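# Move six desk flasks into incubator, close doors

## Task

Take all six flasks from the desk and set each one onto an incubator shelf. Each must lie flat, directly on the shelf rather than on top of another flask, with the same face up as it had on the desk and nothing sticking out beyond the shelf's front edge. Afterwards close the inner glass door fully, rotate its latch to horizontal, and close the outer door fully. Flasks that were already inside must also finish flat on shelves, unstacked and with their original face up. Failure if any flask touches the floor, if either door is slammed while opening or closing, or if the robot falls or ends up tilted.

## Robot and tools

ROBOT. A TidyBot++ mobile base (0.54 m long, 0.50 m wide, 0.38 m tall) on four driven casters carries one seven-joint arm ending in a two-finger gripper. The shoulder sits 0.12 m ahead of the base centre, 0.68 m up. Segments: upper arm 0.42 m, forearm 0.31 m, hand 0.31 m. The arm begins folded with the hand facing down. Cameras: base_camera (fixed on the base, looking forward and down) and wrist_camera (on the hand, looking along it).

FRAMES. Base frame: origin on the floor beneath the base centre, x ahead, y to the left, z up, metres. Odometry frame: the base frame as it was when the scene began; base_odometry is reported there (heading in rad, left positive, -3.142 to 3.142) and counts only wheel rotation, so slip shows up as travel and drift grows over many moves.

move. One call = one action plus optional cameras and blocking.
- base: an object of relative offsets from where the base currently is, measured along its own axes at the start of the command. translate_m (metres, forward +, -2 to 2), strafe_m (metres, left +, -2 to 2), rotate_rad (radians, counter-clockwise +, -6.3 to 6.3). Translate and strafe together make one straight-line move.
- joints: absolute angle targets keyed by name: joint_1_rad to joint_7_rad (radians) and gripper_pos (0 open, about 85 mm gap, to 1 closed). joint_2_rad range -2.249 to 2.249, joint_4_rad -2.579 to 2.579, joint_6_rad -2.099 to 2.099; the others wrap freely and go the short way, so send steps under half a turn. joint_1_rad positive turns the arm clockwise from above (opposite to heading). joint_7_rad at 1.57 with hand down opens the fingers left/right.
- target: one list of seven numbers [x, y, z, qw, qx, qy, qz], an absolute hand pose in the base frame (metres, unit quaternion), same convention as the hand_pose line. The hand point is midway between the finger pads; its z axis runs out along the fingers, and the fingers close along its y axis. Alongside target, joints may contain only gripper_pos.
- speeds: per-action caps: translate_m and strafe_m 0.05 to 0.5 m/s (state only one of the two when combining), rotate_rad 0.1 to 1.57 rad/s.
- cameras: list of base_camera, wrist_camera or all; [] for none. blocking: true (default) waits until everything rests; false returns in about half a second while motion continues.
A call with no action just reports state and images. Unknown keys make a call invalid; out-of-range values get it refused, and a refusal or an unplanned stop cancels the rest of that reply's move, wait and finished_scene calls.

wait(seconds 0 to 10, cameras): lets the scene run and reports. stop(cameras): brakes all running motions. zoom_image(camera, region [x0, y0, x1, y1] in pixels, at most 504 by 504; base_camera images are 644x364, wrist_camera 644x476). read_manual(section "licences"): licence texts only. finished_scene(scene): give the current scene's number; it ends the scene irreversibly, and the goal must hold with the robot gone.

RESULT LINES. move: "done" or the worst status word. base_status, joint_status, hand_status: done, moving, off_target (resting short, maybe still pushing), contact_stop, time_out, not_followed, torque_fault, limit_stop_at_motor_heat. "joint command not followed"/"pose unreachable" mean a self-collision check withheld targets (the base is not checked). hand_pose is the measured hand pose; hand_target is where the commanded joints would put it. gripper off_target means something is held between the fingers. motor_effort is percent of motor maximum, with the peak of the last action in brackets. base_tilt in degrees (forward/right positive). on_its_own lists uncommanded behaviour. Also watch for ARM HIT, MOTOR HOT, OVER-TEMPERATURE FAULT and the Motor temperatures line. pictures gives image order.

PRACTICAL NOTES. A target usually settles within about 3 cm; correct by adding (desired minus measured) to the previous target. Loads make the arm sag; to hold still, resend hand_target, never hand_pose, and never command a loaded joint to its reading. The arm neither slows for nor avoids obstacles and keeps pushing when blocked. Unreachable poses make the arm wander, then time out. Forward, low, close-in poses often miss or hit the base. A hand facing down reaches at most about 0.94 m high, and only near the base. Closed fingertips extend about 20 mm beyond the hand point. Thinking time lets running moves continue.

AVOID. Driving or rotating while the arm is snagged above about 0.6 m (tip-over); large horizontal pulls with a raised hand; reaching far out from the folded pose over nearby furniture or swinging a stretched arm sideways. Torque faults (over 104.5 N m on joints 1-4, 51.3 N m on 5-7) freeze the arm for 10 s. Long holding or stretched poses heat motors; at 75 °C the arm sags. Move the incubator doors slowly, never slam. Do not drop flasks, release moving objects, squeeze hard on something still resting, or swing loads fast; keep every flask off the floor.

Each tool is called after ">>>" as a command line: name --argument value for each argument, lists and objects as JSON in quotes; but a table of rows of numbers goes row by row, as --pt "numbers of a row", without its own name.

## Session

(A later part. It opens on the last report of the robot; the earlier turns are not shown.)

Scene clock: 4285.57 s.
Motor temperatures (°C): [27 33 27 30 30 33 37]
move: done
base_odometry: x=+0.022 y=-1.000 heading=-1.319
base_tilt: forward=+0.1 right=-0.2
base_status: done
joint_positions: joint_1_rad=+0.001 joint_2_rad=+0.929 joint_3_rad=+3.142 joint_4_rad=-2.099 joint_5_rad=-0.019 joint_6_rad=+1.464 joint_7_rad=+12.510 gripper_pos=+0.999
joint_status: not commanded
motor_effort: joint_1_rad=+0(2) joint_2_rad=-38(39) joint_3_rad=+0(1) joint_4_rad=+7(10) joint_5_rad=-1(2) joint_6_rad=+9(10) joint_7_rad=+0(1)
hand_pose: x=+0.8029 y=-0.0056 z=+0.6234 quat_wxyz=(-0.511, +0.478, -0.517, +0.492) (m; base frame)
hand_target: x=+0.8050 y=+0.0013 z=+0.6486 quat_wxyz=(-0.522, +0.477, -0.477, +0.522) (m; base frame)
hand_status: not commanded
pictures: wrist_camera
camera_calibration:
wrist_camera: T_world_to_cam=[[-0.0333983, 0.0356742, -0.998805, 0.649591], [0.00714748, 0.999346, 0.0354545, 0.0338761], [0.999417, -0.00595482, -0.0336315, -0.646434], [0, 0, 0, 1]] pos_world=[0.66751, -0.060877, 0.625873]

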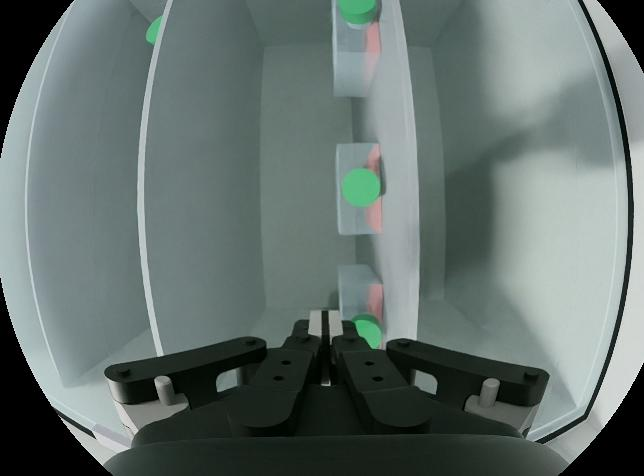

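>>> move --base '{"translate_m": 0.012}' --speeds '{"translate_m": 0.05}' --cameras '[]'

>>> move --base '{"translate_m": 0.012}' --speeds '{"translate_m": 0.05}' --cameras '["wrist_camera"]'

Scene clock: 4295.43 s.
Motor temperatures (°C): [27 33 27 30 30 33 37]
move: done
base_odometry: x=+0.025 y=-1.011 heading=-1.319
base_tilt: forward=+0.0 right=-0.2
base_status: done
joint_positions: joint_1_rad=+0.001 joint_2_rad=+0.930 joint_3_rad=+3.142 joint_4_rad=-2.115 joint_5_rad=-0.019 joint_6_rad=+1.484 joint_7_rad=+12.510 gripper_pos=+0.999
joint_status: not commanded
motor_effort: joint_1_rad=-1(2) joint_2_rad=-38(41) joint_3_rad=-1(1) joint_4_rad=+11(18) joint_5_rad=+1(1) joint_6_rad=+8(10) joint_7_rad=+0(1)
hand_pose: x=+0.7979 y=-0.0056 z=+0.6232 quat_wxyz=(-0.512, +0.478, -0.517, +0.493) (m; base frame)
hand_target: x=+0.8050 y=+0.0013 z=+0.6486 quat_wxyz=(-0.522, +0.477, -0.477, +0.522) (m; base frame)
hand_status: not commanded
pictures: none
No camera images: "cameras" was empty.

Scene clock: 4296.07 s.
Motor temperatures (°C): [27 33 27 30 30 33 37]
move: done
base_odometry: x=+0.027 y=-1.023 heading=-1.319
base_tilt: forward=+0.0 right=-0.2
base_status: done
joint_positions: joint_1_rad=+0.001 joint_2_rad=+0.925 joint_3_rad=+3.142 joint_4_rad=-2.151 joint_5_rad=-0.019 joint_6_rad=+1.510 joint_7_rad=+12.510 gripper_pos=+0.999
joint_status: not commanded
motor_effort: joint_1_rad=+1(2) joint_2_rad=-36(39) joint_3_rad=+1(1) joint_4_rad=+18(21) joint_5_rad=-1(2) joint_6_rad=+6(8) joint_7_rad=+1(1)
hand_pose: x=+0.7868 y=-0.0055 z=+0.6231 quat_wxyz=(-0.510, +0.479, -0.518, +0.492) (m; base frame)
hand_target: x=+0.8050 y=+0.0013 z=+0.6486 quat_wxyz=(-0.522, +0.477, -0.477, +0.522) (m; base frame)
hand_status: not commanded
pictures: wrist_camera
camera_calibration:
wrist_camera: T_world_to_cam=[[-0.0353173, 0.0345005, -0.99878, 0.650221], [0.00707327, 0.999388, 0.0342714, 0.0346772], [0.999351, -0.00585427, -0.0355397, -0.629109], [0, 0, 0, 1]] pos_world=[0.651419, -0.0607719, 0.625882]

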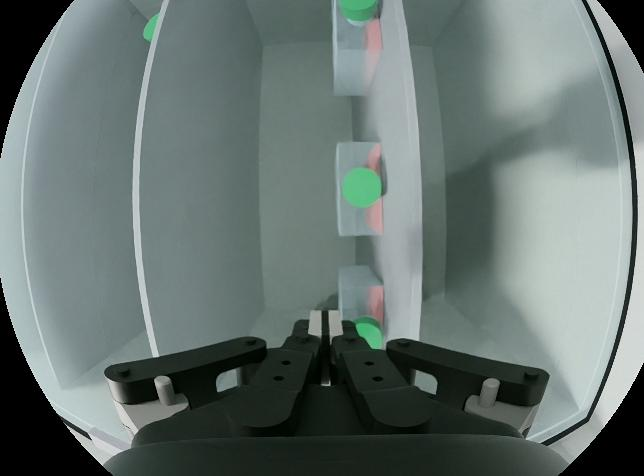

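>>> move --base '{"translate_m": -0.25, "strafe_m": 0.1025}' --speeds '{"translate_m": 0.25}' --joints '{"joint_1_rad": 0.0, "joint_2_rad": 0.59, "joint_4_rad": -2.08, "joint_6_rad": 1.19, "joint_7_rad": 1.565, "gripper_pos": 0.4}' --cameras '["wrist_camera", "base_camera"]'

Scene clock: 4314.53 s.
Motor temperatures (°C): [27 33 27 30 30 33 37]
move: done
base_odometry: x=+0.065 y=-0.755 heading=-1.319
base_tilt: forward=+0.0 right=-0.2
base_status: done
joint_positions: joint_1_rad=+0.003 joint_2_rad=+0.599 joint_3_rad=+3.142 joint_4_rad=-2.092 joint_5_rad=-0.019 joint_6_rad=+1.274 joint_7_rad=+14.072 gripper_pos=+0.400
joint_status: all done
motor_effort: joint_1_rad=+0(3) joint_2_rad=-34(42) joint_3_rad=+0(2) joint_4_rad=+12(19) joint_5_rad=-1(2) joint_6_rad=+9(11) joint_7_rad=+0(1)
hand_pose: x=+0.8008 y=-0.0068 z=+0.7942 quat_wxyz=(-0.019, +0.650, -0.031, +0.759) (m; base frame)
hand_target: x=+0.8059 y=+0.0013 z=+0.7796 quat_wxyz=(-0.002, +0.674, -0.002, +0.738) (m; base frame)
hand_status: not commanded
pictures: base_camera, wrist_camera
camera_calibration:
wrist_camera: T_world_to_cam=[[-0.0549351, -0.996926, -0.0558576, 0.0815357], [0.141485, 0.0476055, -0.988795, 0.728476], [0.988415, -0.0622226, 0.138435, -0.766777], [0, 0, 0, 1]] pos_world=[0.659305, -0.00110531, 0.831017]

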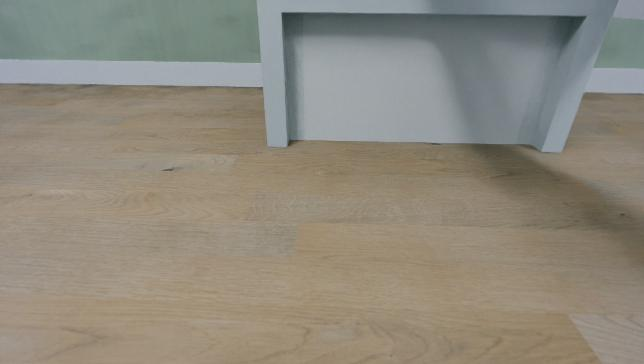

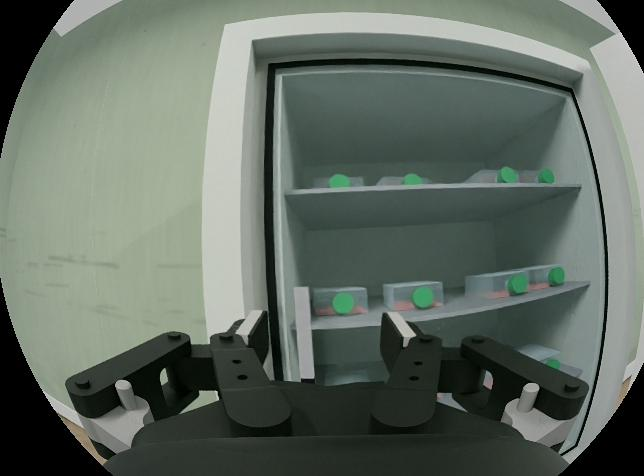

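>>> move --base '{"translate_m": 0.12, "strafe_m": 0.016}' --speeds '{"translate_m": 0.15}' --joints '{"joint_1_rad": 0.0, "joint_2_rad": 0.59, "joint_4_rad": -2.08, "joint_6_rad": 1.05, "joint_7_rad": 1.6}' --cameras '["wrist_camera", "base_camera"]'

Scene clock: 4355.37 s.
Motor temperatures (°C): [27 33 27 30 30 33 37]
move: done
base_odometry: x=+0.110 y=-0.867 heading=-1.319
base_tilt: forward=+0.1 right=-0.2
base_status: done
joint_positions: joint_1_rad=+0.003 joint_2_rad=+0.598 joint_3_rad=+3.142 joint_4_rad=-2.091 joint_5_rad=-0.019 joint_6_rad=+1.116 joint_7_rad=+14.115 gripper_pos=+0.400
joint_status: all done
motor_effort: joint_1_rad=-1(2) joint_2_rad=-34(38) joint_3_rad=+0(1) joint_4_rad=+12(14) joint_5_rad=+0(1) joint_6_rad=+9(11) joint_7_rad=+0(1)
hand_pose: x=+0.8046 y=-0.0065 z=+0.7457 quat_wxyz=(-0.003, +0.708, -0.018, +0.706) (m; base frame)
hand_target: x=+0.8068 y=+0.0014 z=+0.7361 quat_wxyz=(+0.010, +0.724, +0.011, +0.689) (m; base frame)
hand_status: not commanded
pictures: base_camera, wrist_camera
camera_calibration:
wrist_camera: T_world_to_cam=[[-0.0618954, -0.998055, -0.00739049, 0.0487801], [-0.0160441, 0.00839867, -0.999836, 0.814718], [0.997954, -0.0617667, -0.0165328, -0.655974], [0, 0, 0, 1]] pos_world=[0.670722, 0.00132537, 0.8041]

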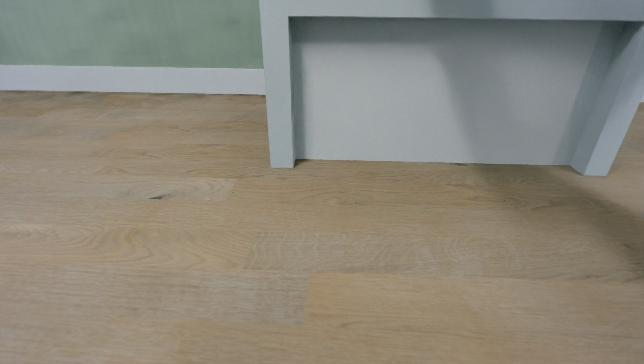

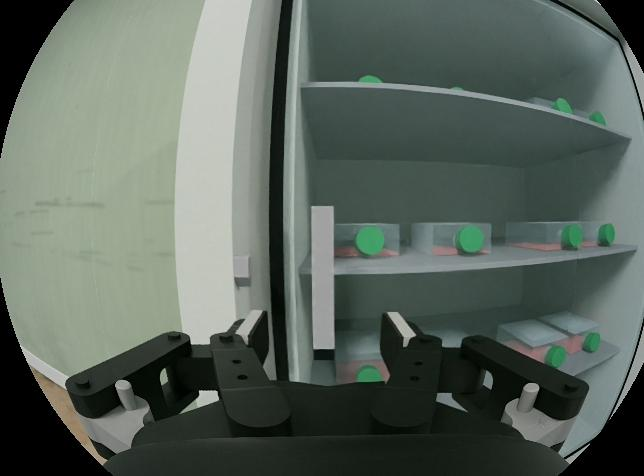

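>>> move --base '{"translate_m": 0.1, "strafe_m": -0.002}' --speeds '{"translate_m": 0.1}' --cameras '["wrist_camera", "base_camera"]'

Scene clock: 4375.90 s.
Motor temperatures (°C): [27 33 27 30 30 33 37]
move: done
base_odometry: x=+0.133 y=-0.965 heading=-1.319
base_tilt: forward=+0.0 right=-0.2
base_status: done
joint_positions: joint_1_rad=+0.003 joint_2_rad=+0.598 joint_3_rad=+3.142 joint_4_rad=-2.091 joint_5_rad=-0.019 joint_6_rad=+1.116 joint_7_rad=+14.115 gripper_pos=+0.400
joint_status: not commanded
motor_effort: joint_1_rad=+0(1) joint_2_rad=-35(37) joint_3_rad=+0(1) joint_4_rad=+12(13) joint_5_rad=+0(1) joint_6_rad=+9(9) joint_7_rad=+0(1)
hand_pose: x=+0.8046 y=-0.0065 z=+0.7459 quat_wxyz=(-0.003, +0.708, -0.018, +0.706) (m; base frame)
hand_target: x=+0.8068 y=+0.0014 z=+0.7361 quat_wxyz=(+0.010, +0.724, +0.011, +0.689) (m; base frame)
hand_status: not commanded
pictures: base_camera, wrist_camera
camera_calibration:
wrist_camera: T_world_to_cam=[[-0.0618933, -0.998055, -0.00740908, 0.0487944], [-0.0157436, 0.00839866, -0.999841, 0.81462], [0.997959, -0.0617668, -0.0162328, -0.656216], [0, 0, 0, 1]] pos_world=[0.670721, 0.00132537, 0.804199]

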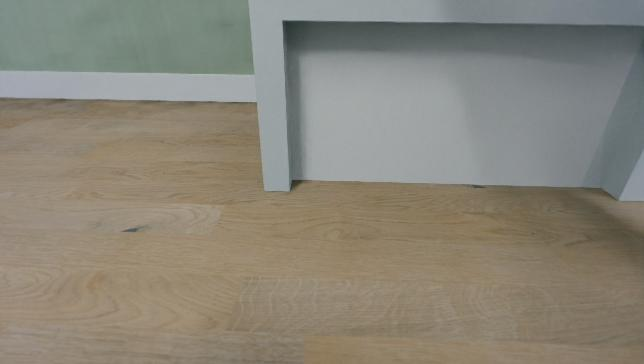

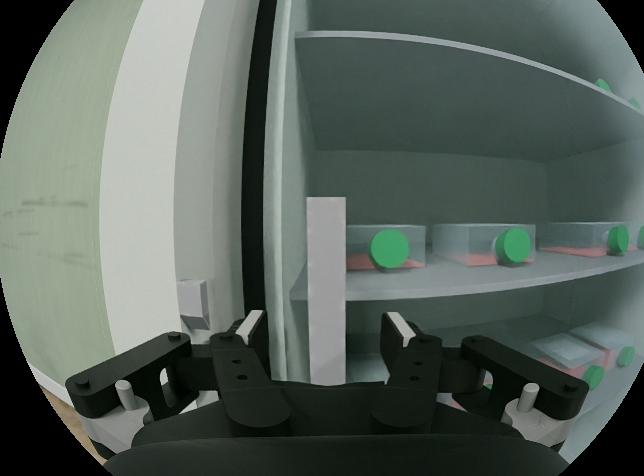

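>>> move --base '{"translate_m": 0.012}' --speeds '{"translate_m": 0.05}' --cameras '[]'

>>> move --joints '{"gripper_pos": 0.85}' --cameras '["wrist_camera"]'

Scene clock: 4387.57 s.
Motor temperatures (°C): [27 33 27 30 30 33 37]
move: done
base_odometry: x=+0.136 y=-0.976 heading=-1.319
base_tilt: forward=+0.0 right=-0.2
base_status: done
joint_positions: joint_1_rad=+0.003 joint_2_rad=+0.598 joint_3_rad=+3.142 joint_4_rad=-2.091 joint_5_rad=-0.019 joint_6_rad=+1.116 joint_7_rad=+14.115 gripper_pos=+0.400
joint_status: not commanded
motor_effort: joint_1_rad=-1(1) joint_2_rad=-35(36) joint_3_rad=+0(1) joint_4_rad=+12(13) joint_5_rad=+0(1) joint_6_rad=+9(10) joint_7_rad=+0(1)
hand_pose: x=+0.8047 y=-0.0065 z=+0.7460 quat_wxyz=(-0.003, +0.708, -0.018, +0.706) (m; base frame)
hand_target: x=+0.8068 y=+0.0014 z=+0.7361 quat_wxyz=(+0.010, +0.724, +0.011, +0.689) (m; base frame)
hand_status: not commanded
pictures: none
No camera images: "cameras" was empty.

Scene clock: 4388.37 s.
Motor temperatures (°C): [27 33 27 30 30 33 37]
move: done
base_odometry: x=+0.136 y=-0.976 heading=-1.319
base_tilt: forward=+0.1 right=-0.2
base_status: not commanded
joint_positions: joint_1_rad=+0.004 joint_2_rad=+0.598 joint_3_rad=+3.143 joint_4_rad=-2.091 joint_5_rad=-0.019 joint_6_rad=+1.116 joint_7_rad=+14.115 gripper_pos=+0.837
joint_status: all done
motor_effort: joint_1_rad=-1(5) joint_2_rad=-34(35) joint_3_rad=-1(4) joint_4_rad=+14(16) joint_5_rad=+0(3) joint_6_rad=+9(10) joint_7_rad=+0(1)
hand_pose: x=+0.8047 y=-0.0079 z=+0.7459 quat_wxyz=(-0.002, +0.708, -0.019, +0.706) (m; base frame)
hand_target: x=+0.8068 y=+0.0014 z=+0.7361 quat_wxyz=(+0.010, +0.724, +0.011, +0.689) (m; base frame)
hand_status: not commanded
pictures: wrist_camera
camera_calibration:
wrist_camera: T_world_to_cam=[[-0.063985, -0.997928, -0.00670746, 0.0485488], [-0.0155706, 0.00771872, -0.999849, 0.814517], [0.997829, -0.0638709, -0.0160322, -0.656467], [0, 0, 0, 1]] pos_world=[0.670831, 0.000232069, 0.804195]

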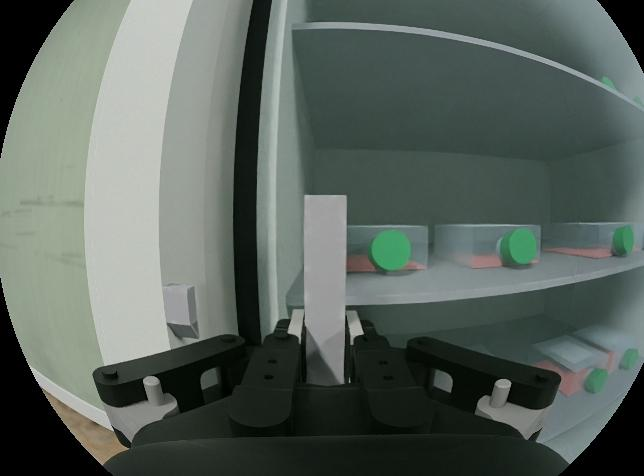

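>>> move --joints '{"joint_7_rad": 1.1}' --cameras '["wrist_camera"]'

>>> move --joints '{"joint_7_rad": 0.6}' --cameras '["wrist_camera"]'

Scene clock: 4394.10 s.
Motor temperatures (°C): [27 33 27 30 30 33 37]
move: done
base_odometry: x=+0.136 y=-0.976 heading=-1.319
base_tilt: forward=+0.0 right=-0.2
base_status: not commanded
joint_positions: joint_1_rad=+0.003 joint_2_rad=+0.598 joint_3_rad=+3.143 joint_4_rad=-2.091 joint_5_rad=-0.019 joint_6_rad=+1.116 joint_7_rad=+13.713 gripper_pos=+0.837
joint_status: all done
motor_effort: joint_1_rad=+2(3) joint_2_rad=-32(34) joint_3_rad=+2(2) joint_4_rad=+13(14) joint_5_rad=-2(2) joint_6_rad=+7(9) joint_7_rad=-1(2)
hand_pose: x=+0.8047 y=-0.0072 z=+0.7460 quat_wxyz=(-0.144, +0.690, -0.159, +0.691) (m; base frame)
hand_target: x=+0.8068 y=+0.0014 z=+0.7361 quat_wxyz=(-0.161, +0.704, -0.169, +0.670) (m; base frame)
hand_status: not commanded
pictures: wrist_camera
camera_calibration:
wrist_camera: T_world_to_cam=[[-0.0622006, -0.915897, -0.396565, 0.339215], [-0.0066881, 0.397708, -0.917488, 0.748787], [0.998041, -0.054416, -0.0308633, -0.64545], [0, 0, 0, 1]] pos_world=[0.670294, -0.0222353, 0.801603]

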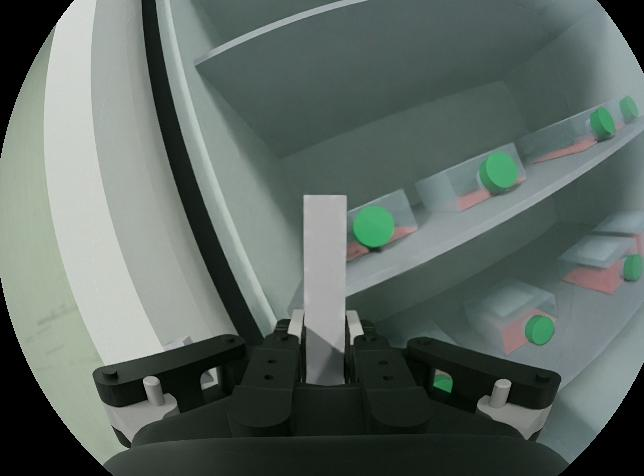

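Scene clock: 4395.37 s.
Motor temperatures (°C): [27 33 27 30 30 33 37]
move: done
base_odometry: x=+0.136 y=-0.976 heading=-1.319
base_tilt: forward=+0.1 right=-0.2
base_status: not commanded
joint_positions: joint_1_rad=+0.002 joint_2_rad=+0.597 joint_3_rad=+3.143 joint_4_rad=-2.091 joint_5_rad=-0.019 joint_6_rad=+1.116 joint_7_rad=+13.223 gripper_pos=+0.837
joint_status: all done
motor_effort: joint_1_rad=+3(3) joint_2_rad=-31(32) joint_3_rad=+2(2) joint_4_rad=+11(12) joint_5_rad=-2(2) joint_6_rad=+7(8) joint_7_rad=+0(2)
hand_pose: x=+0.8046 y=-0.0063 z=+0.7468 quat_wxyz=(-0.308, +0.631, -0.321, +0.636) (m; base frame)
hand_target: x=+0.8068 y=+0.0014 z=+0.7361 quat_wxyz=(-0.322, +0.641, -0.338, +0.610) (m; base frame)
hand_status: not commanded
pictures: wrist_camera
camera_calibration:
wrist_camera: T_world_to_cam=[[-0.0549885, -0.621523, -0.781463, 0.623839], [0.0020894, 0.782574, -0.622554, 0.524268], [0.998485, -0.0358661, -0.041734, -0.637387], [0, 0, 0, 1]] pos_world=[0.66963, -0.0454087, 0.787291]

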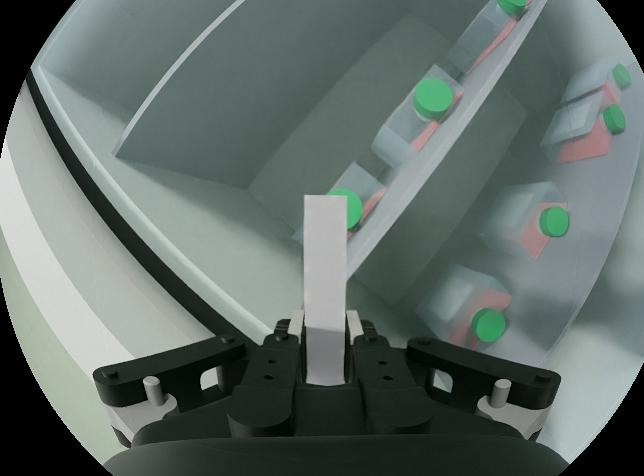

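>>> move --joints '{"joint_7_rad": 0.1}' --cameras '["wrist_camera"]'

>>> move --joints '{"joint_7_rad": -0.08}' --cameras '["wrist_camera"]'

Scene clock: 4403.27 s.
Motor temperatures (°C): [27 33 27 30 30 33 37]
move: done
base_odometry: x=+0.136 y=-0.976 heading=-1.319
base_tilt: forward=+0.1 right=-0.2
base_status: not commanded
joint_positions: joint_1_rad=+0.001 joint_2_rad=+0.595 joint_3_rad=+3.143 joint_4_rad=-2.091 joint_5_rad=-0.019 joint_6_rad=+1.116 joint_7_rad=+12.722 gripper_pos=+0.837
joint_status: all done
motor_effort: joint_1_rad=+3(3) joint_2_rad=-31(32) joint_3_rad=+2(3) joint_4_rad=+11(11) joint_5_rad=-2(3) joint_6_rad=+7(7) joint_7_rad=+1(1)
hand_pose: x=+0.8046 y=-0.0058 z=+0.7480 quat_wxyz=(-0.456, +0.531, -0.467, +0.540) (m; base frame)
hand_target: x=+0.8068 y=+0.0014 z=+0.7361 quat_wxyz=(-0.463, +0.537, -0.486, +0.511) (m; base frame)
hand_status: not commanded
pictures: wrist_camera
camera_calibration:
wrist_camera: T_world_to_cam=[[-0.0440416, -0.1692, -0.984597, 0.770786], [0.00643536, 0.985485, -0.16964, 0.183532], [0.999009, -0.0138075, -0.0423134, -0.637129], [0, 0, 0, 1]] pos_world=[0.669263, -0.0592479, 0.763089]

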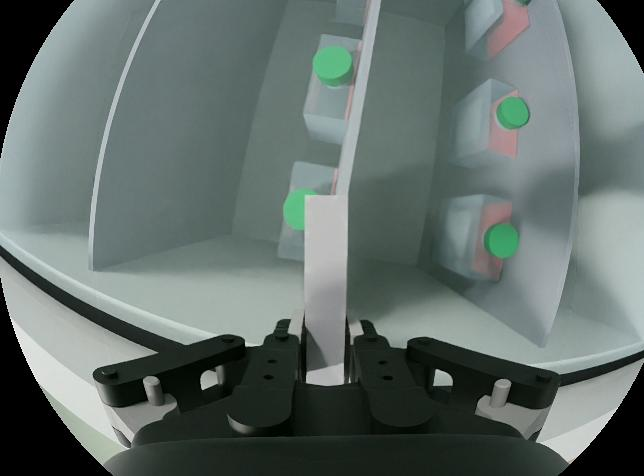

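Scene clock: 4404.20 s.
Motor temperatures (°C): [27 33 27 30 30 33 37]
move: done
base_odometry: x=+0.136 y=-0.976 heading=-1.319
base_tilt: forward=+0.0 right=-0.2
base_status: not commanded
joint_positions: joint_1_rad=+0.001 joint_2_rad=+0.595 joint_3_rad=+3.143 joint_4_rad=-2.090 joint_5_rad=-0.019 joint_6_rad=+1.116 joint_7_rad=+12.537 gripper_pos=+0.837
joint_status: all done
motor_effort: joint_1_rad=+2(3) joint_2_rad=-31(32) joint_3_rad=+1(2) joint_4_rad=+11(11) joint_5_rad=-3(3) joint_6_rad=+7(7) joint_7_rad=-3(4)
hand_pose: x=+0.8046 y=-0.0057 z=+0.7484 quat_wxyz=(-0.505, +0.485, -0.514, +0.496) (m; base frame)
hand_target: x=+0.8068 y=+0.0014 z=+0.7361 quat_wxyz=(-0.507, +0.491, -0.532, +0.468) (m; base frame)
hand_status: not commanded
pictures: wrist_camera
camera_calibration:
wrist_camera: T_world_to_cam=[[-0.0397243, 0.0145576, -0.999105, 0.779657], [0.00663761, 0.999876, 0.0143049, 0.0457597], [0.999189, -0.00606341, -0.039816, -0.639093], [0, 0, 0, 1]] pos_world=[0.669242, -0.060979, 0.752858]

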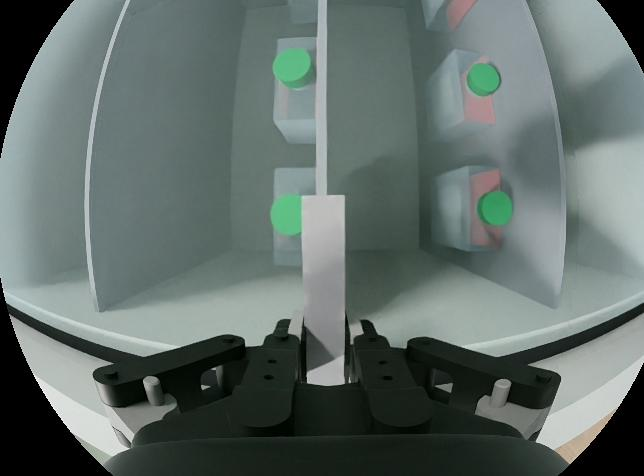

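>>> move --joints '{"gripper_pos": 0.4}' --cameras '[]'

>>> move --base '{"translate_m": -0.13}' --speeds '{"translate_m": 0.08}' --cameras '["wrist_camera"]'

Scene clock: 4410.37 s.
Motor temperatures (°C): [27 33 27 30 30 33 37]
move: done
base_odometry: x=+0.136 y=-0.976 heading=-1.319
base_tilt: forward=+0.0 right=-0.2
base_status: not commanded
joint_positions: joint_1_rad=+0.001 joint_2_rad=+0.595 joint_3_rad=+3.143 joint_4_rad=-2.090 joint_5_rad=-0.019 joint_6_rad=+1.114 joint_7_rad=+12.527 gripper_pos=+0.400
joint_status: all done
motor_effort: joint_1_rad=+0(2) joint_2_rad=-35(37) joint_3_rad=+0(1) joint_4_rad=+12(16) joint_5_rad=-1(3) joint_6_rad=+9(10) joint_7_rad=+0(3)
hand_pose: x=+0.8045 y=-0.0057 z=+0.7481 quat_wxyz=(-0.507, +0.483, -0.516, +0.493) (m; base frame)
hand_target: x=+0.8068 y=+0.0014 z=+0.7361 quat_wxyz=(-0.507, +0.491, -0.532, +0.468) (m; base frame)
hand_status: not commanded
pictures: none
No camera images: "cameras" was empty.

Scene clock: 4412.53 s.
Motor temperatures (°C): [27 33 27 30 30 33 37]
move: done
base_odometry: x=+0.104 y=-0.850 heading=-1.319
base_tilt: forward=+0.0 right=-0.2
base_status: done
joint_positions: joint_1_rad=+0.001 joint_2_rad=+0.595 joint_3_rad=+3.143 joint_4_rad=-2.090 joint_5_rad=-0.019 joint_6_rad=+1.114 joint_7_rad=+12.527 gripper_pos=+0.400
joint_status: not commanded
motor_effort: joint_1_rad=+0(1) joint_2_rad=-35(37) joint_3_rad=+0(1) joint_4_rad=+12(13) joint_5_rad=+0(1) joint_6_rad=+9(9) joint_7_rad=+0(1)
hand_pose: x=+0.8046 y=-0.0057 z=+0.7481 quat_wxyz=(-0.507, +0.483, -0.516, +0.493) (m; base frame)
hand_target: x=+0.8068 y=+0.0014 z=+0.7361 quat_wxyz=(-0.507, +0.491, -0.532, +0.468) (m; base frame)
hand_status: not commanded
pictures: wrist_camera
camera_calibration:
wrist_camera: T_world_to_cam=[[-0.0405867, 0.0240641, -0.998886, 0.780022], [0.0065324, 0.999695, 0.0238182, 0.0387173], [0.999155, -0.00555842, -0.0407315, -0.63838], [0, 0, 0, 1]] pos_world=[0.669246, -0.0610244, 0.752229]

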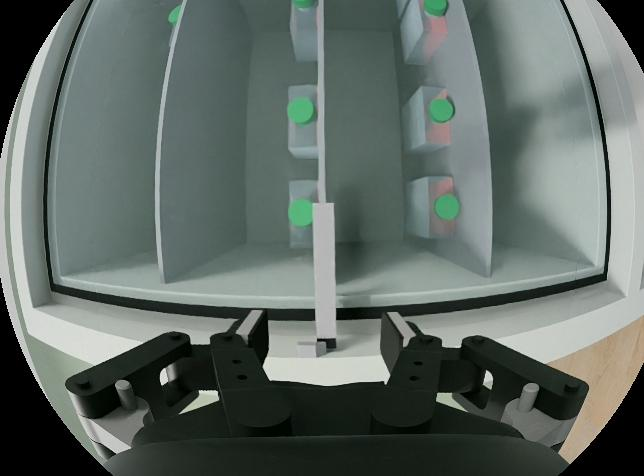

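>>> zoom_image --camera "wrist_camera" --region '[250, 180, 410, 370]'

Scaled by 2.653.

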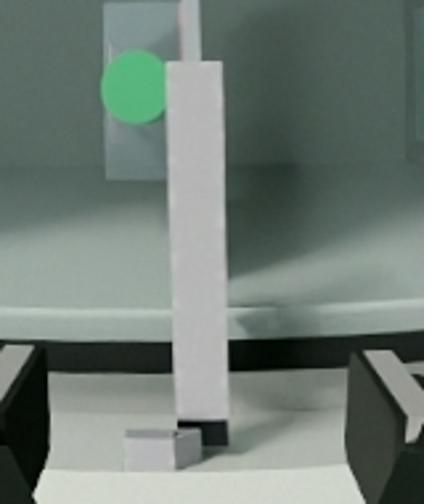

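>>> move --base '{"translate_m": -0.745}' --speeds '{"translate_m": 0.45}' --joints '{"gripper_pos": 1.0}' --cameras '["base_camera", "wrist_camera"]'

>>> move --base '{"strafe_m": -0.99}' --speeds '{"strafe_m": 0.4}' --cameras '["base_camera", "wrist_camera"]'

Scene clock: 4446.27 s.
Motor temperatures (°C): [27 33 27 30 30 33 37]
move: done
base_odometry: x=-0.082 y=-0.129 heading=-1.319
base_tilt: forward=+0.0 right=-0.2
base_status: done
joint_positions: joint_1_rad=+0.001 joint_2_rad=+0.595 joint_3_rad=+3.143 joint_4_rad=-2.090 joint_5_rad=-0.019 joint_6_rad=+1.114 joint_7_rad=+12.527 gripper_pos=+0.999
joint_status: all done
motor_effort: joint_1_rad=-1(1) joint_2_rad=-35(36) joint_3_rad=+0(1) joint_4_rad=+12(14) joint_5_rad=+0(1) joint_6_rad=+9(10) joint_7_rad=+0(1)
hand_pose: x=+0.8046 y=-0.0057 z=+0.7482 quat_wxyz=(-0.507, +0.483, -0.516, +0.493) (m; base frame)
hand_target: x=+0.8068 y=+0.0014 z=+0.7361 quat_wxyz=(-0.507, +0.491, -0.532, +0.468) (m; base frame)
hand_status: not commanded
pictures: base_camera, wrist_camera
camera_calibration:
wrist_camera: T_world_to_cam=[[-0.0403871, 0.0240613, -0.998894, 0.779898], [0.00652764, 0.999695, 0.0238166, 0.038721], [0.999163, -0.00555853, -0.0405319, -0.638635], [0, 0, 0, 1]] pos_world=[0.669345, -0.0610244, 0.752228]

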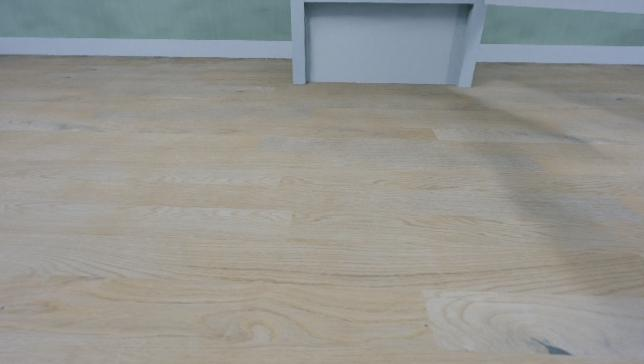

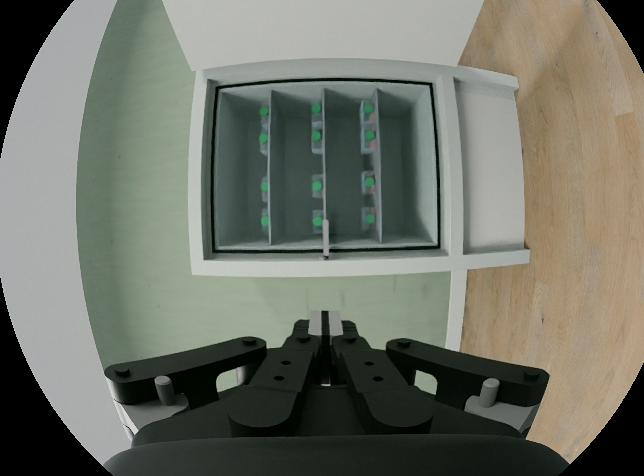

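Scene clock: 4449.90 s.
Motor temperatures (°C): [27 33 27 30 30 33 37]
move: done
base_odometry: x=-1.041 y=-0.376 heading=-1.319
base_tilt: forward=+0.0 right=-0.2
base_status: done
joint_positions: joint_1_rad=+0.001 joint_2_rad=+0.595 joint_3_rad=+3.143 joint_4_rad=-2.090 joint_5_rad=-0.019 joint_6_rad=+1.114 joint_7_rad=+12.527 gripper_pos=+0.999
joint_status: not commanded
motor_effort: joint_1_rad=+0(3) joint_2_rad=-35(35) joint_3_rad=+0(2) joint_4_rad=+12(13) joint_5_rad=-1(1) joint_6_rad=+9(10) joint_7_rad=+1(1)
hand_pose: x=+0.8046 y=-0.0058 z=+0.7482 quat_wxyz=(-0.507, +0.483, -0.516, +0.493) (m; base frame)
hand_target: x=+0.8068 y=+0.0014 z=+0.7361 quat_wxyz=(-0.507, +0.491, -0.532, +0.468) (m; base frame)
hand_status: not commanded
pictures: base_camera, wrist_camera
camera_calibration:
wrist_camera: T_world_to_cam=[[-0.0403806, 0.0241691, -0.998892, 0.7799], [0.00673168, 0.999691, 0.0239163, 0.0386092], [0.999162, -0.00575846, -0.0405309, -0.638647], [0, 0, 0, 1]] pos_world=[0.669345, -0.0611244, 0.752228]

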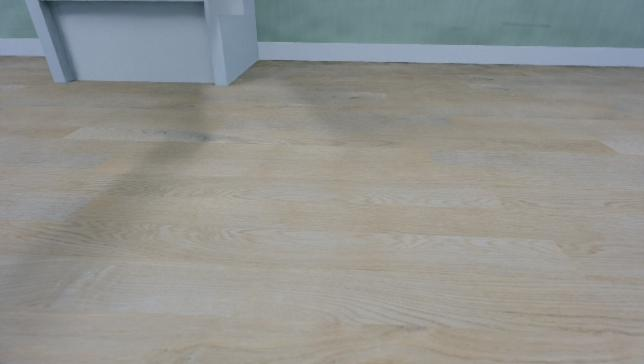

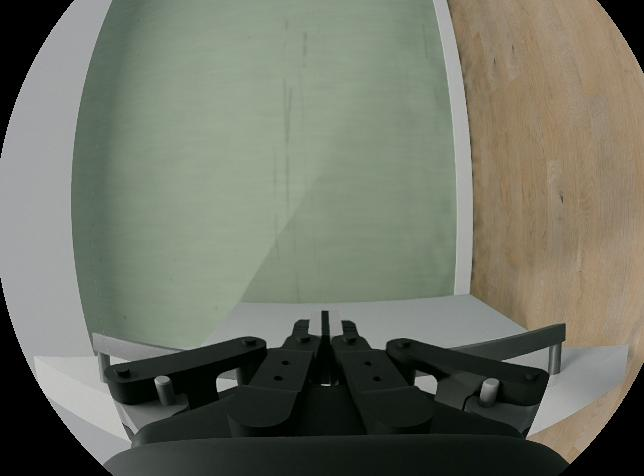

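>>> move --base '{"translate_m": 0.275, "strafe_m": -0.045}' --speeds '{"translate_m": 0.25}' --cameras '["wrist_camera", "base_camera"]'

Scene clock: 4460.80 s.
Motor temperatures (°C): [27 33 27 30 30 33 37]
move: done
base_odometry: x=-1.016 y=-0.654 heading=-1.319
base_tilt: forward=+0.1 right=-0.2
base_status: done
joint_positions: joint_1_rad=+0.001 joint_2_rad=+0.595 joint_3_rad=+3.143 joint_4_rad=-2.090 joint_5_rad=-0.019 joint_6_rad=+1.114 joint_7_rad=+12.527 gripper_pos=+0.999
joint_status: not commanded
motor_effort: joint_1_rad=+0(1) joint_2_rad=-34(37) joint_3_rad=+0(1) joint_4_rad=+12(13) joint_5_rad=+0(1) joint_6_rad=+9(10) joint_7_rad=+0(1)
hand_pose: x=+0.8047 y=-0.0058 z=+0.7482 quat_wxyz=(-0.507, +0.483, -0.516, +0.493) (m; base frame)
hand_target: x=+0.8068 y=+0.0014 z=+0.7361 quat_wxyz=(-0.507, +0.491, -0.532, +0.468) (m; base frame)
hand_status: not commanded
pictures: base_camera, wrist_camera
camera_calibration:
wrist_camera: T_world_to_cam=[[-0.0402808, 0.0241677, -0.998896, 0.779936], [0.00672929, 0.999691, 0.0239156, 0.038609], [0.999166, -0.00575852, -0.040431, -0.63872], [0, 0, 0, 1]] pos_world=[0.669344, -0.0611244, 0.752328]

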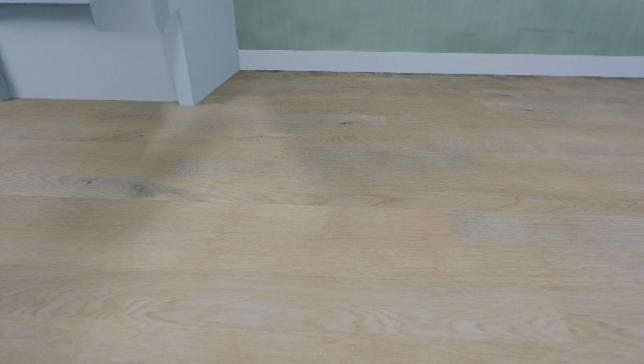

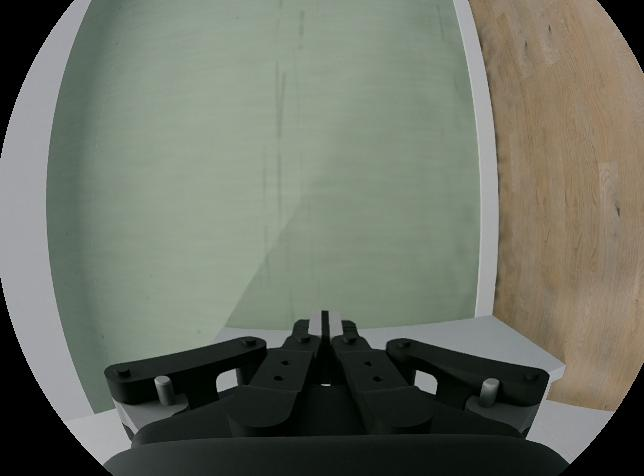

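>>> move --base '{"strafe_m": 0.3}' --speeds '{"strafe_m": 0.1}' --cameras '["wrist_camera"]'

>>> move --base '{"strafe_m": 0.33}' --speeds '{"strafe_m": 0.1}' --cameras '["wrist_camera", "base_camera"]'

Scene clock: 4471.60 s.
Motor temperatures (°C): [27 33 27 30 30 33 37]
move: done
base_odometry: x=-0.726 y=-0.579 heading=-1.320
base_tilt: forward=+0.0 right=-0.2
base_status: done
joint_positions: joint_1_rad=+0.107 joint_2_rad=+0.539 joint_3_rad=+3.221 joint_4_rad=-2.183 joint_5_rad=-0.019 joint_6_rad=+1.114 joint_7_rad=+12.527 gripper_pos=+0.999
joint_status: not commanded
motor_effort: joint_1_rad=-20(24) joint_2_rad=-19(35) joint_3_rad=-14(16) joint_4_rad=+32(35) joint_5_rad=+7(10) joint_6_rad=+6(10) joint_7_rad=+1(2)
hand_pose: x=+0.7644 y=-0.1160 z=+0.7445 quat_wxyz=(-0.443, +0.455, -0.557, +0.535) (m; base frame)
hand_target: x=+0.8068 y=+0.0014 z=+0.7361 quat_wxyz=(-0.507, +0.491, -0.532, +0.468) (m; base frame)
hand_status: not commanded
pictures: wrist_camera
camera_calibration:
wrist_camera: T_world_to_cam=[[-0.0782383, -0.00209885, -0.996932, 0.801766], [0.179602, 0.983606, -0.0161658, 0.0449388], [0.980623, -0.180316, -0.0765788, -0.578462], [0, 0, 0, 1]] pos_world=[0.62191, -0.146825, 0.755735]

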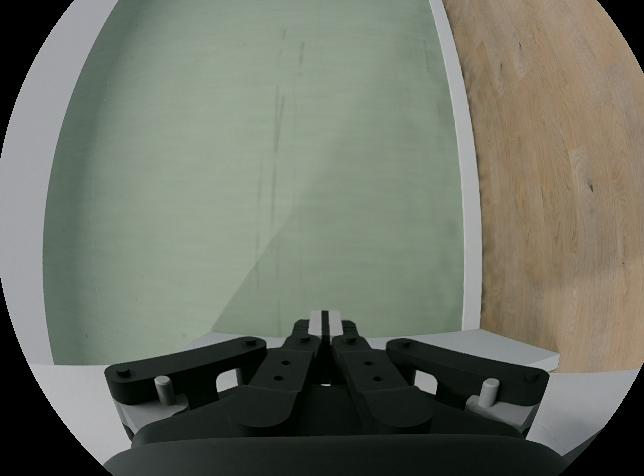

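Scene clock: 4475.47 s.
Motor temperatures (°C): [27 33 27 30 30 33 37]
move: done
base_odometry: x=-0.406 y=-0.497 heading=-1.319
base_tilt: forward=+0.0 right=-0.2
base_status: done
joint_positions: joint_1_rad=-0.001 joint_2_rad=+0.596 joint_3_rad=+3.138 joint_4_rad=-2.072 joint_5_rad=+0.005 joint_6_rad=+1.108 joint_7_rad=+12.527 gripper_pos=+0.999
joint_status: not commanded
motor_effort: joint_1_rad=+0(26) joint_2_rad=-34(37) joint_3_rad=-1(18) joint_4_rad=+12(49) joint_5_rad=+0(12) joint_6_rad=+9(10) joint_7_rad=+1(3)
hand_pose: x=+0.8098 y=+0.0053 z=+0.7535 quat_wxyz=(-0.514, +0.490, -0.505, +0.491) (m; base frame)
hand_target: x=+0.8068 y=+0.0014 z=+0.7361 quat_wxyz=(-0.507, +0.491, -0.532, +0.468) (m; base frame)
hand_status: not commanded
pictures: base_camera, wrist_camera
camera_calibration:
wrist_camera: T_world_to_cam=[[-0.0306443, 0.0153519, -0.999412, 0.777727], [-0.0217577, 0.999635, 0.0160224, 0.0563159], [0.999294, 0.0222359, -0.0302991, -0.651392], [0, 0, 0, 1]] pos_world=[0.67599, -0.0537506, 0.756631]

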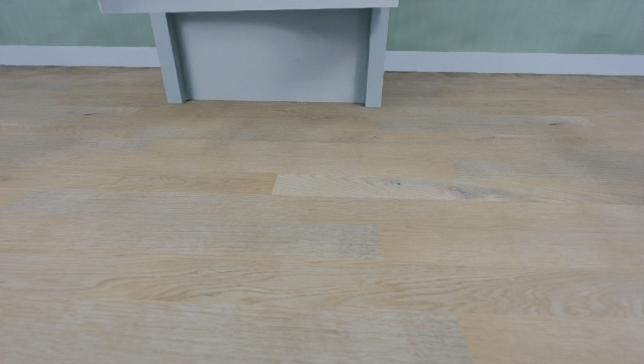

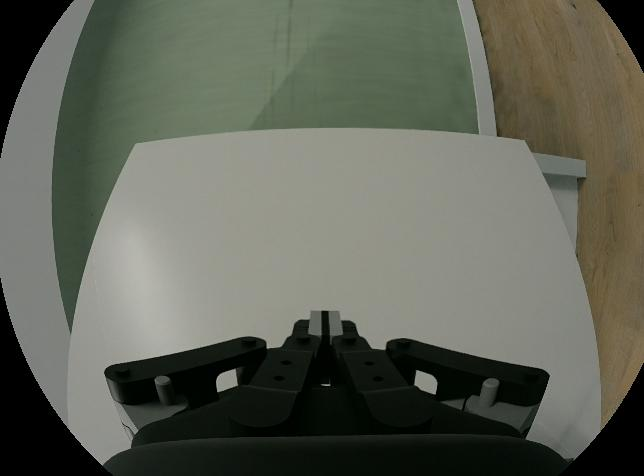

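>>> move --base '{"translate_m": 0.14, "strafe_m": 0.102}' --speeds '{"translate_m": 0.1}' --cameras '["wrist_camera"]'

>>> move --base '{"translate_m": 0.108, "strafe_m": 0.094}' --speeds '{"translate_m": 0.1}' --cameras '["wrist_camera"]'

Scene clock: 4495.37 s.
Motor temperatures (°C): [27 33 27 30 30 33 37]
move: done
base_odometry: x=-0.272 y=-0.607 heading=-1.319
base_tilt: forward=+0.0 right=-0.2
base_status: done
joint_positions: joint_1_rad=-0.001 joint_2_rad=+0.596 joint_3_rad=+3.138 joint_4_rad=-2.072 joint_5_rad=+0.005 joint_6_rad=+1.108 joint_7_rad=+12.527 gripper_pos=+0.999
joint_status: not commanded
motor_effort: joint_1_rad=+0(2) joint_2_rad=-35(37) joint_3_rad=+0(1) joint_4_rad=+13(14) joint_5_rad=-1(1) joint_6_rad=+9(10) joint_7_rad=+0(1)
hand_pose: x=+0.8097 y=+0.0053 z=+0.7536 quat_wxyz=(-0.514, +0.490, -0.505, +0.491) (m; base frame)
hand_target: x=+0.8068 y=+0.0014 z=+0.7361 quat_wxyz=(-0.507, +0.491, -0.532, +0.468) (m; base frame)
hand_status: not commanded
pictures: wrist_camera
camera_calibration:
wrist_camera: T_world_to_cam=[[-0.0306443, 0.0153519, -0.999412, 0.777827], [-0.0217577, 0.999635, 0.0160224, 0.0563143], [0.999294, 0.0222359, -0.0302991, -0.651389], [0, 0, 0, 1]] pos_world=[0.67599, -0.0537506, 0.756731]

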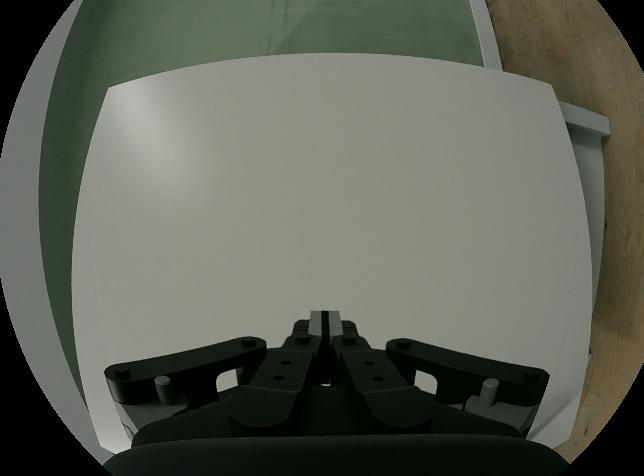

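Scene clock: 4497.37 s.
Motor temperatures (°C): [27 33 27 30 30 33 37]
move: done
base_odometry: x=-0.154 y=-0.689 heading=-1.319
base_tilt: forward=+0.0 right=-0.2
base_status: done
joint_positions: joint_1_rad=-0.001 joint_2_rad=+0.596 joint_3_rad=+3.138 joint_4_rad=-2.072 joint_5_rad=+0.005 joint_6_rad=+1.108 joint_7_rad=+12.527 gripper_pos=+0.999
joint_status: not commanded
motor_effort: joint_1_rad=-1(3) joint_2_rad=-35(37) joint_3_rad=+0(2) joint_4_rad=+12(13) joint_5_rad=+0(1) joint_6_rad=+9(10) joint_7_rad=+0(1)
hand_pose: x=+0.8097 y=+0.0051 z=+0.7536 quat_wxyz=(-0.514, +0.490, -0.505, +0.491) (m; base frame)
hand_target: x=+0.8068 y=+0.0014 z=+0.7361 quat_wxyz=(-0.507, +0.491, -0.532, +0.468) (m; base frame)
hand_status: not commanded
pictures: wrist_camera
camera_calibration:
wrist_camera: T_world_to_cam=[[-0.0306398, 0.0153641, -0.999412, 0.777827], [-0.0214576, 0.999641, 0.0160255, 0.0563087], [0.9993, 0.021936, -0.0302991, -0.651405], [0, 0, 0, 1]] pos_world=[0.675989, -0.0539499, 0.756731]

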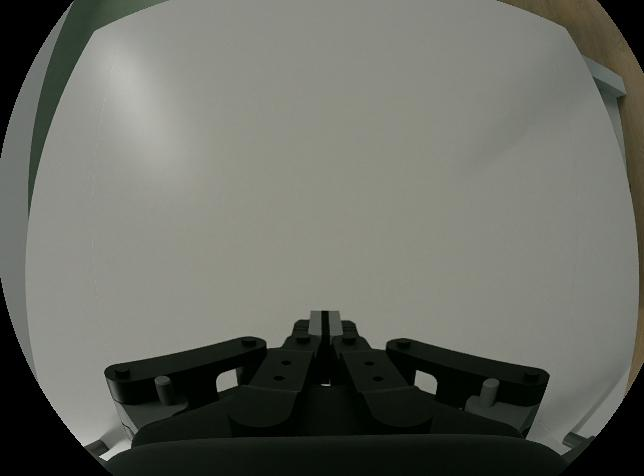

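>>> move --base '{"translate_m": 0.129, "strafe_m": 0.067}' --speeds '{"translate_m": 0.1}' --cameras '["wrist_camera"]'

>>> move --base '{"translate_m": 0.1, "strafe_m": 0.03}' --speeds '{"translate_m": 0.06}' --cameras '["wrist_camera"]'

Scene clock: 4506.30 s.
Motor temperatures (°C): [27 33 27 30 30 33 37]
move: done
base_odometry: x=-0.057 y=-0.797 heading=-1.319
base_tilt: forward=+0.0 right=-0.2
base_status: done
joint_positions: joint_1_rad=+0.000 joint_2_rad=+0.595 joint_3_rad=+3.139 joint_4_rad=-2.078 joint_5_rad=+0.005 joint_6_rad=+1.108 joint_7_rad=+12.527 gripper_pos=+0.999
joint_status: not commanded
motor_effort: joint_1_rad=+0(4) joint_2_rad=-35(37) joint_3_rad=-1(3) joint_4_rad=+12(17) joint_5_rad=+0(3) joint_6_rad=+9(10) joint_7_rad=+0(1)
hand_pose: x=+0.8080 y=+0.0037 z=+0.7513 quat_wxyz=(-0.512, +0.491, -0.507, +0.490) (m; base frame)
hand_target: x=+0.8068 y=+0.0014 z=+0.7361 quat_wxyz=(-0.507, +0.491, -0.532, +0.468) (m; base frame)
hand_status: not commanded
pictures: wrist_camera
camera_calibration:
wrist_camera: T_world_to_cam=[[-0.0360016, 0.0147676, -0.999243, 0.779755], [-0.0192943, 0.999694, 0.0154695, 0.0563486], [0.999165, 0.0198366, -0.0357057, -0.645487], [0, 0, 0, 1]] pos_world=[0.674108, -0.0550422, 0.755245]

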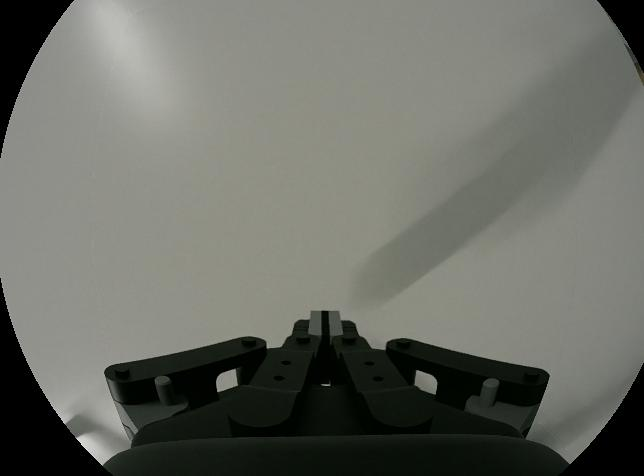

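Scene clock: 4508.53 s.
Motor temperatures (°C): [27 33 27 30 30 33 37]
move: done
base_odometry: x=-0.003 y=-0.886 heading=-1.319
base_tilt: forward=+0.0 right=-0.2
base_status: done
joint_positions: joint_1_rad=+0.000 joint_2_rad=+0.594 joint_3_rad=+3.140 joint_4_rad=-2.080 joint_5_rad=+0.005 joint_6_rad=+1.108 joint_7_rad=+12.527 gripper_pos=+0.999
joint_status: not commanded
motor_effort: joint_1_rad=+0(3) joint_2_rad=-35(37) joint_3_rad=+0(3) joint_4_rad=+12(18) joint_5_rad=+0(1) joint_6_rad=+9(10) joint_7_rad=+0(1)
hand_pose: x=+0.8074 y=+0.0036 z=+0.7511 quat_wxyz=(-0.512, +0.491, -0.507, +0.490) (m; base frame)
hand_target: x=+0.8068 y=+0.0014 z=+0.7361 quat_wxyz=(-0.507, +0.491, -0.532, +0.468) (m; base frame)
hand_status: not commanded
pictures: wrist_camera
camera_calibration:
wrist_camera: T_world_to_cam=[[-0.036895, 0.0146688, -0.999211, 0.78021], [-0.0189839, 0.999702, 0.015377, 0.0562986], [0.999139, 0.0195363, -0.0366055, -0.644211], [0, 0, 0, 1]] pos_world=[0.673511, -0.055141, 0.755147]

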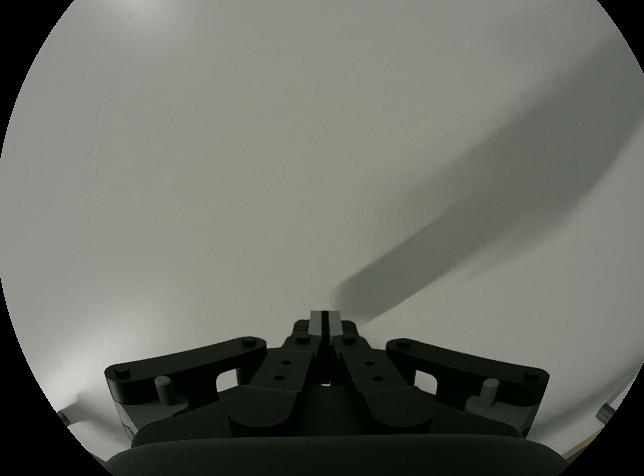

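>>> move --base '{"translate_m": 0.025}' --speeds '{"translate_m": 0.05}' --cameras '[]'

>>> move --base '{"translate_m": 0.015}' --speeds '{"translate_m": 0.05}' --cameras '["wrist_camera"]'

>>> move --base '{"translate_m": 0.01}' --speeds '{"translate_m": 0.05}' --cameras '["wrist_camera"]'

Scene clock: 4517.77 s.
Motor temperatures (°C): [27 33 27 30 30 33 37]
move: done
base_odometry: x=+0.003 y=-0.910 heading=-1.319
base_tilt: forward=+0.0 right=-0.2
base_status: done
joint_positions: joint_1_rad=+0.000 joint_2_rad=+0.572 joint_3_rad=+3.140 joint_4_rad=-2.114 joint_5_rad=+0.005 joint_6_rad=+1.108 joint_7_rad=+12.527 gripper_pos=+0.999
joint_status: not commanded
motor_effort: joint_1_rad=-1(1) joint_2_rad=-29(35) joint_3_rad=-1(1) joint_4_rad=+19(23) joint_5_rad=+0(1) joint_6_rad=+7(9) joint_7_rad=+0(1)
hand_pose: x=+0.7964 y=+0.0036 z=+0.7509 quat_wxyz=(-0.509, +0.494, -0.510, +0.487) (m; base frame)
hand_target: x=+0.8068 y=+0.0014 z=+0.7361 quat_wxyz=(-0.507, +0.491, -0.532, +0.468) (m; base frame)
hand_status: not commanded
pictures: none
No camera images: "cameras" was empty.

Scene clock: 4518.63 s.
Motor temperatures (°C): [27 33 27 30 30 33 37]
move: done
base_odometry: x=+0.007 y=-0.924 heading=-1.319
base_tilt: forward=+0.0 right=-0.1
base_status: done
joint_positions: joint_1_rad=+0.000 joint_2_rad=+0.545 joint_3_rad=+3.140 joint_4_rad=-2.155 joint_5_rad=+0.005 joint_6_rad=+1.108 joint_7_rad=+12.527 gripper_pos=+0.999
joint_status: not commanded
motor_effort: joint_1_rad=-3(3) joint_2_rad=-23(30) joint_3_rad=-2(2) joint_4_rad=+26(31) joint_5_rad=+1(2) joint_6_rad=+5(8) joint_7_rad=-1(1)
hand_pose: x=+0.7826 y=+0.0036 z=+0.7508 quat_wxyz=(-0.505, +0.497, -0.513, +0.484) (m; base frame)
hand_target: x=+0.8068 y=+0.0014 z=+0.7361 quat_wxyz=(-0.507, +0.491, -0.532, +0.468) (m; base frame)
hand_status: not commanded
pictures: wrist_camera
camera_calibration:
wrist_camera: T_world_to_cam=[[-0.0625948, 0.0145083, -0.997934, 0.798051], [-0.0186921, 0.999702, 0.0157065, 0.0554434], [0.997864, 0.0196366, -0.0623049, -0.599124], [0, 0, 0, 1]] pos_world=[0.648835, -0.0552405, 0.758203]

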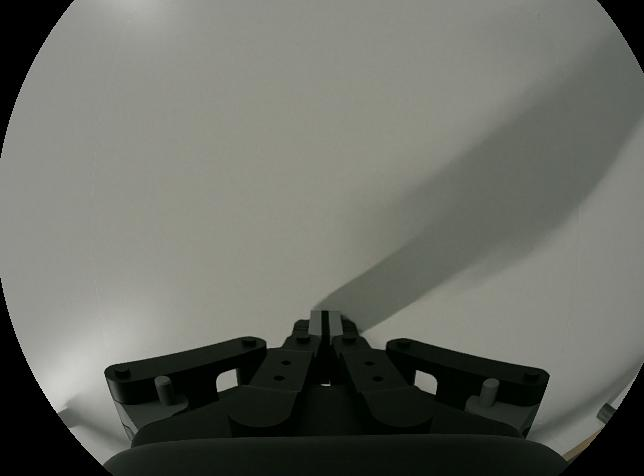

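Scene clock: 4519.37 s.
Motor temperatures (°C): [27 33 27 30 30 33 37]
move: done
base_odometry: x=+0.009 y=-0.933 heading=-1.319
base_tilt: forward=+0.0 right=-0.2
base_status: done
joint_positions: joint_1_rad=+0.000 joint_2_rad=+0.527 joint_3_rad=+3.140 joint_4_rad=-2.182 joint_5_rad=+0.005 joint_6_rad=+1.108 joint_7_rad=+12.527 gripper_pos=+0.999
joint_status: not commanded
motor_effort: joint_1_rad=-3(4) joint_2_rad=-20(25) joint_3_rad=-2(2) joint_4_rad=+31(35) joint_5_rad=+2(3) joint_6_rad=+5(6) joint_7_rad=+0(1)
hand_pose: x=+0.7736 y=+0.0035 z=+0.7507 quat_wxyz=(-0.503, +0.499, -0.516, +0.481) (m; base frame)
hand_target: x=+0.8068 y=+0.0014 z=+0.7361 quat_wxyz=(-0.507, +0.491, -0.532, +0.468) (m; base frame)
hand_status: not commanded
pictures: wrist_camera
camera_calibration:
wrist_camera: T_world_to_cam=[[-0.0713955, 0.0145253, -0.997342, 0.803796], [-0.0185518, 0.999702, 0.0158877, 0.0550329], [0.997276, 0.0196368, -0.0711047, -0.583157], [0, 0, 0, 1]] pos_world=[0.639977, -0.0552406, 0.759321]

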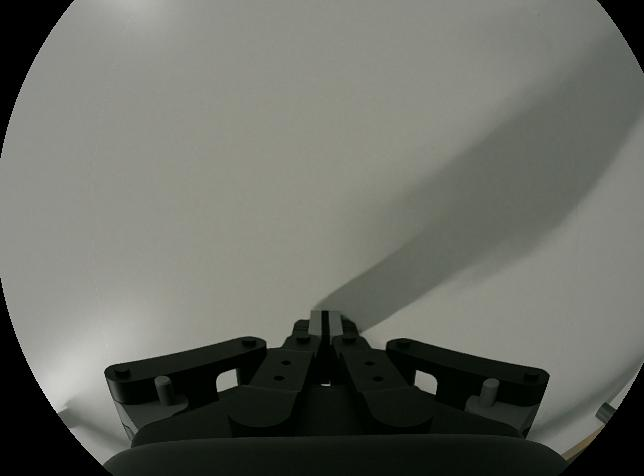

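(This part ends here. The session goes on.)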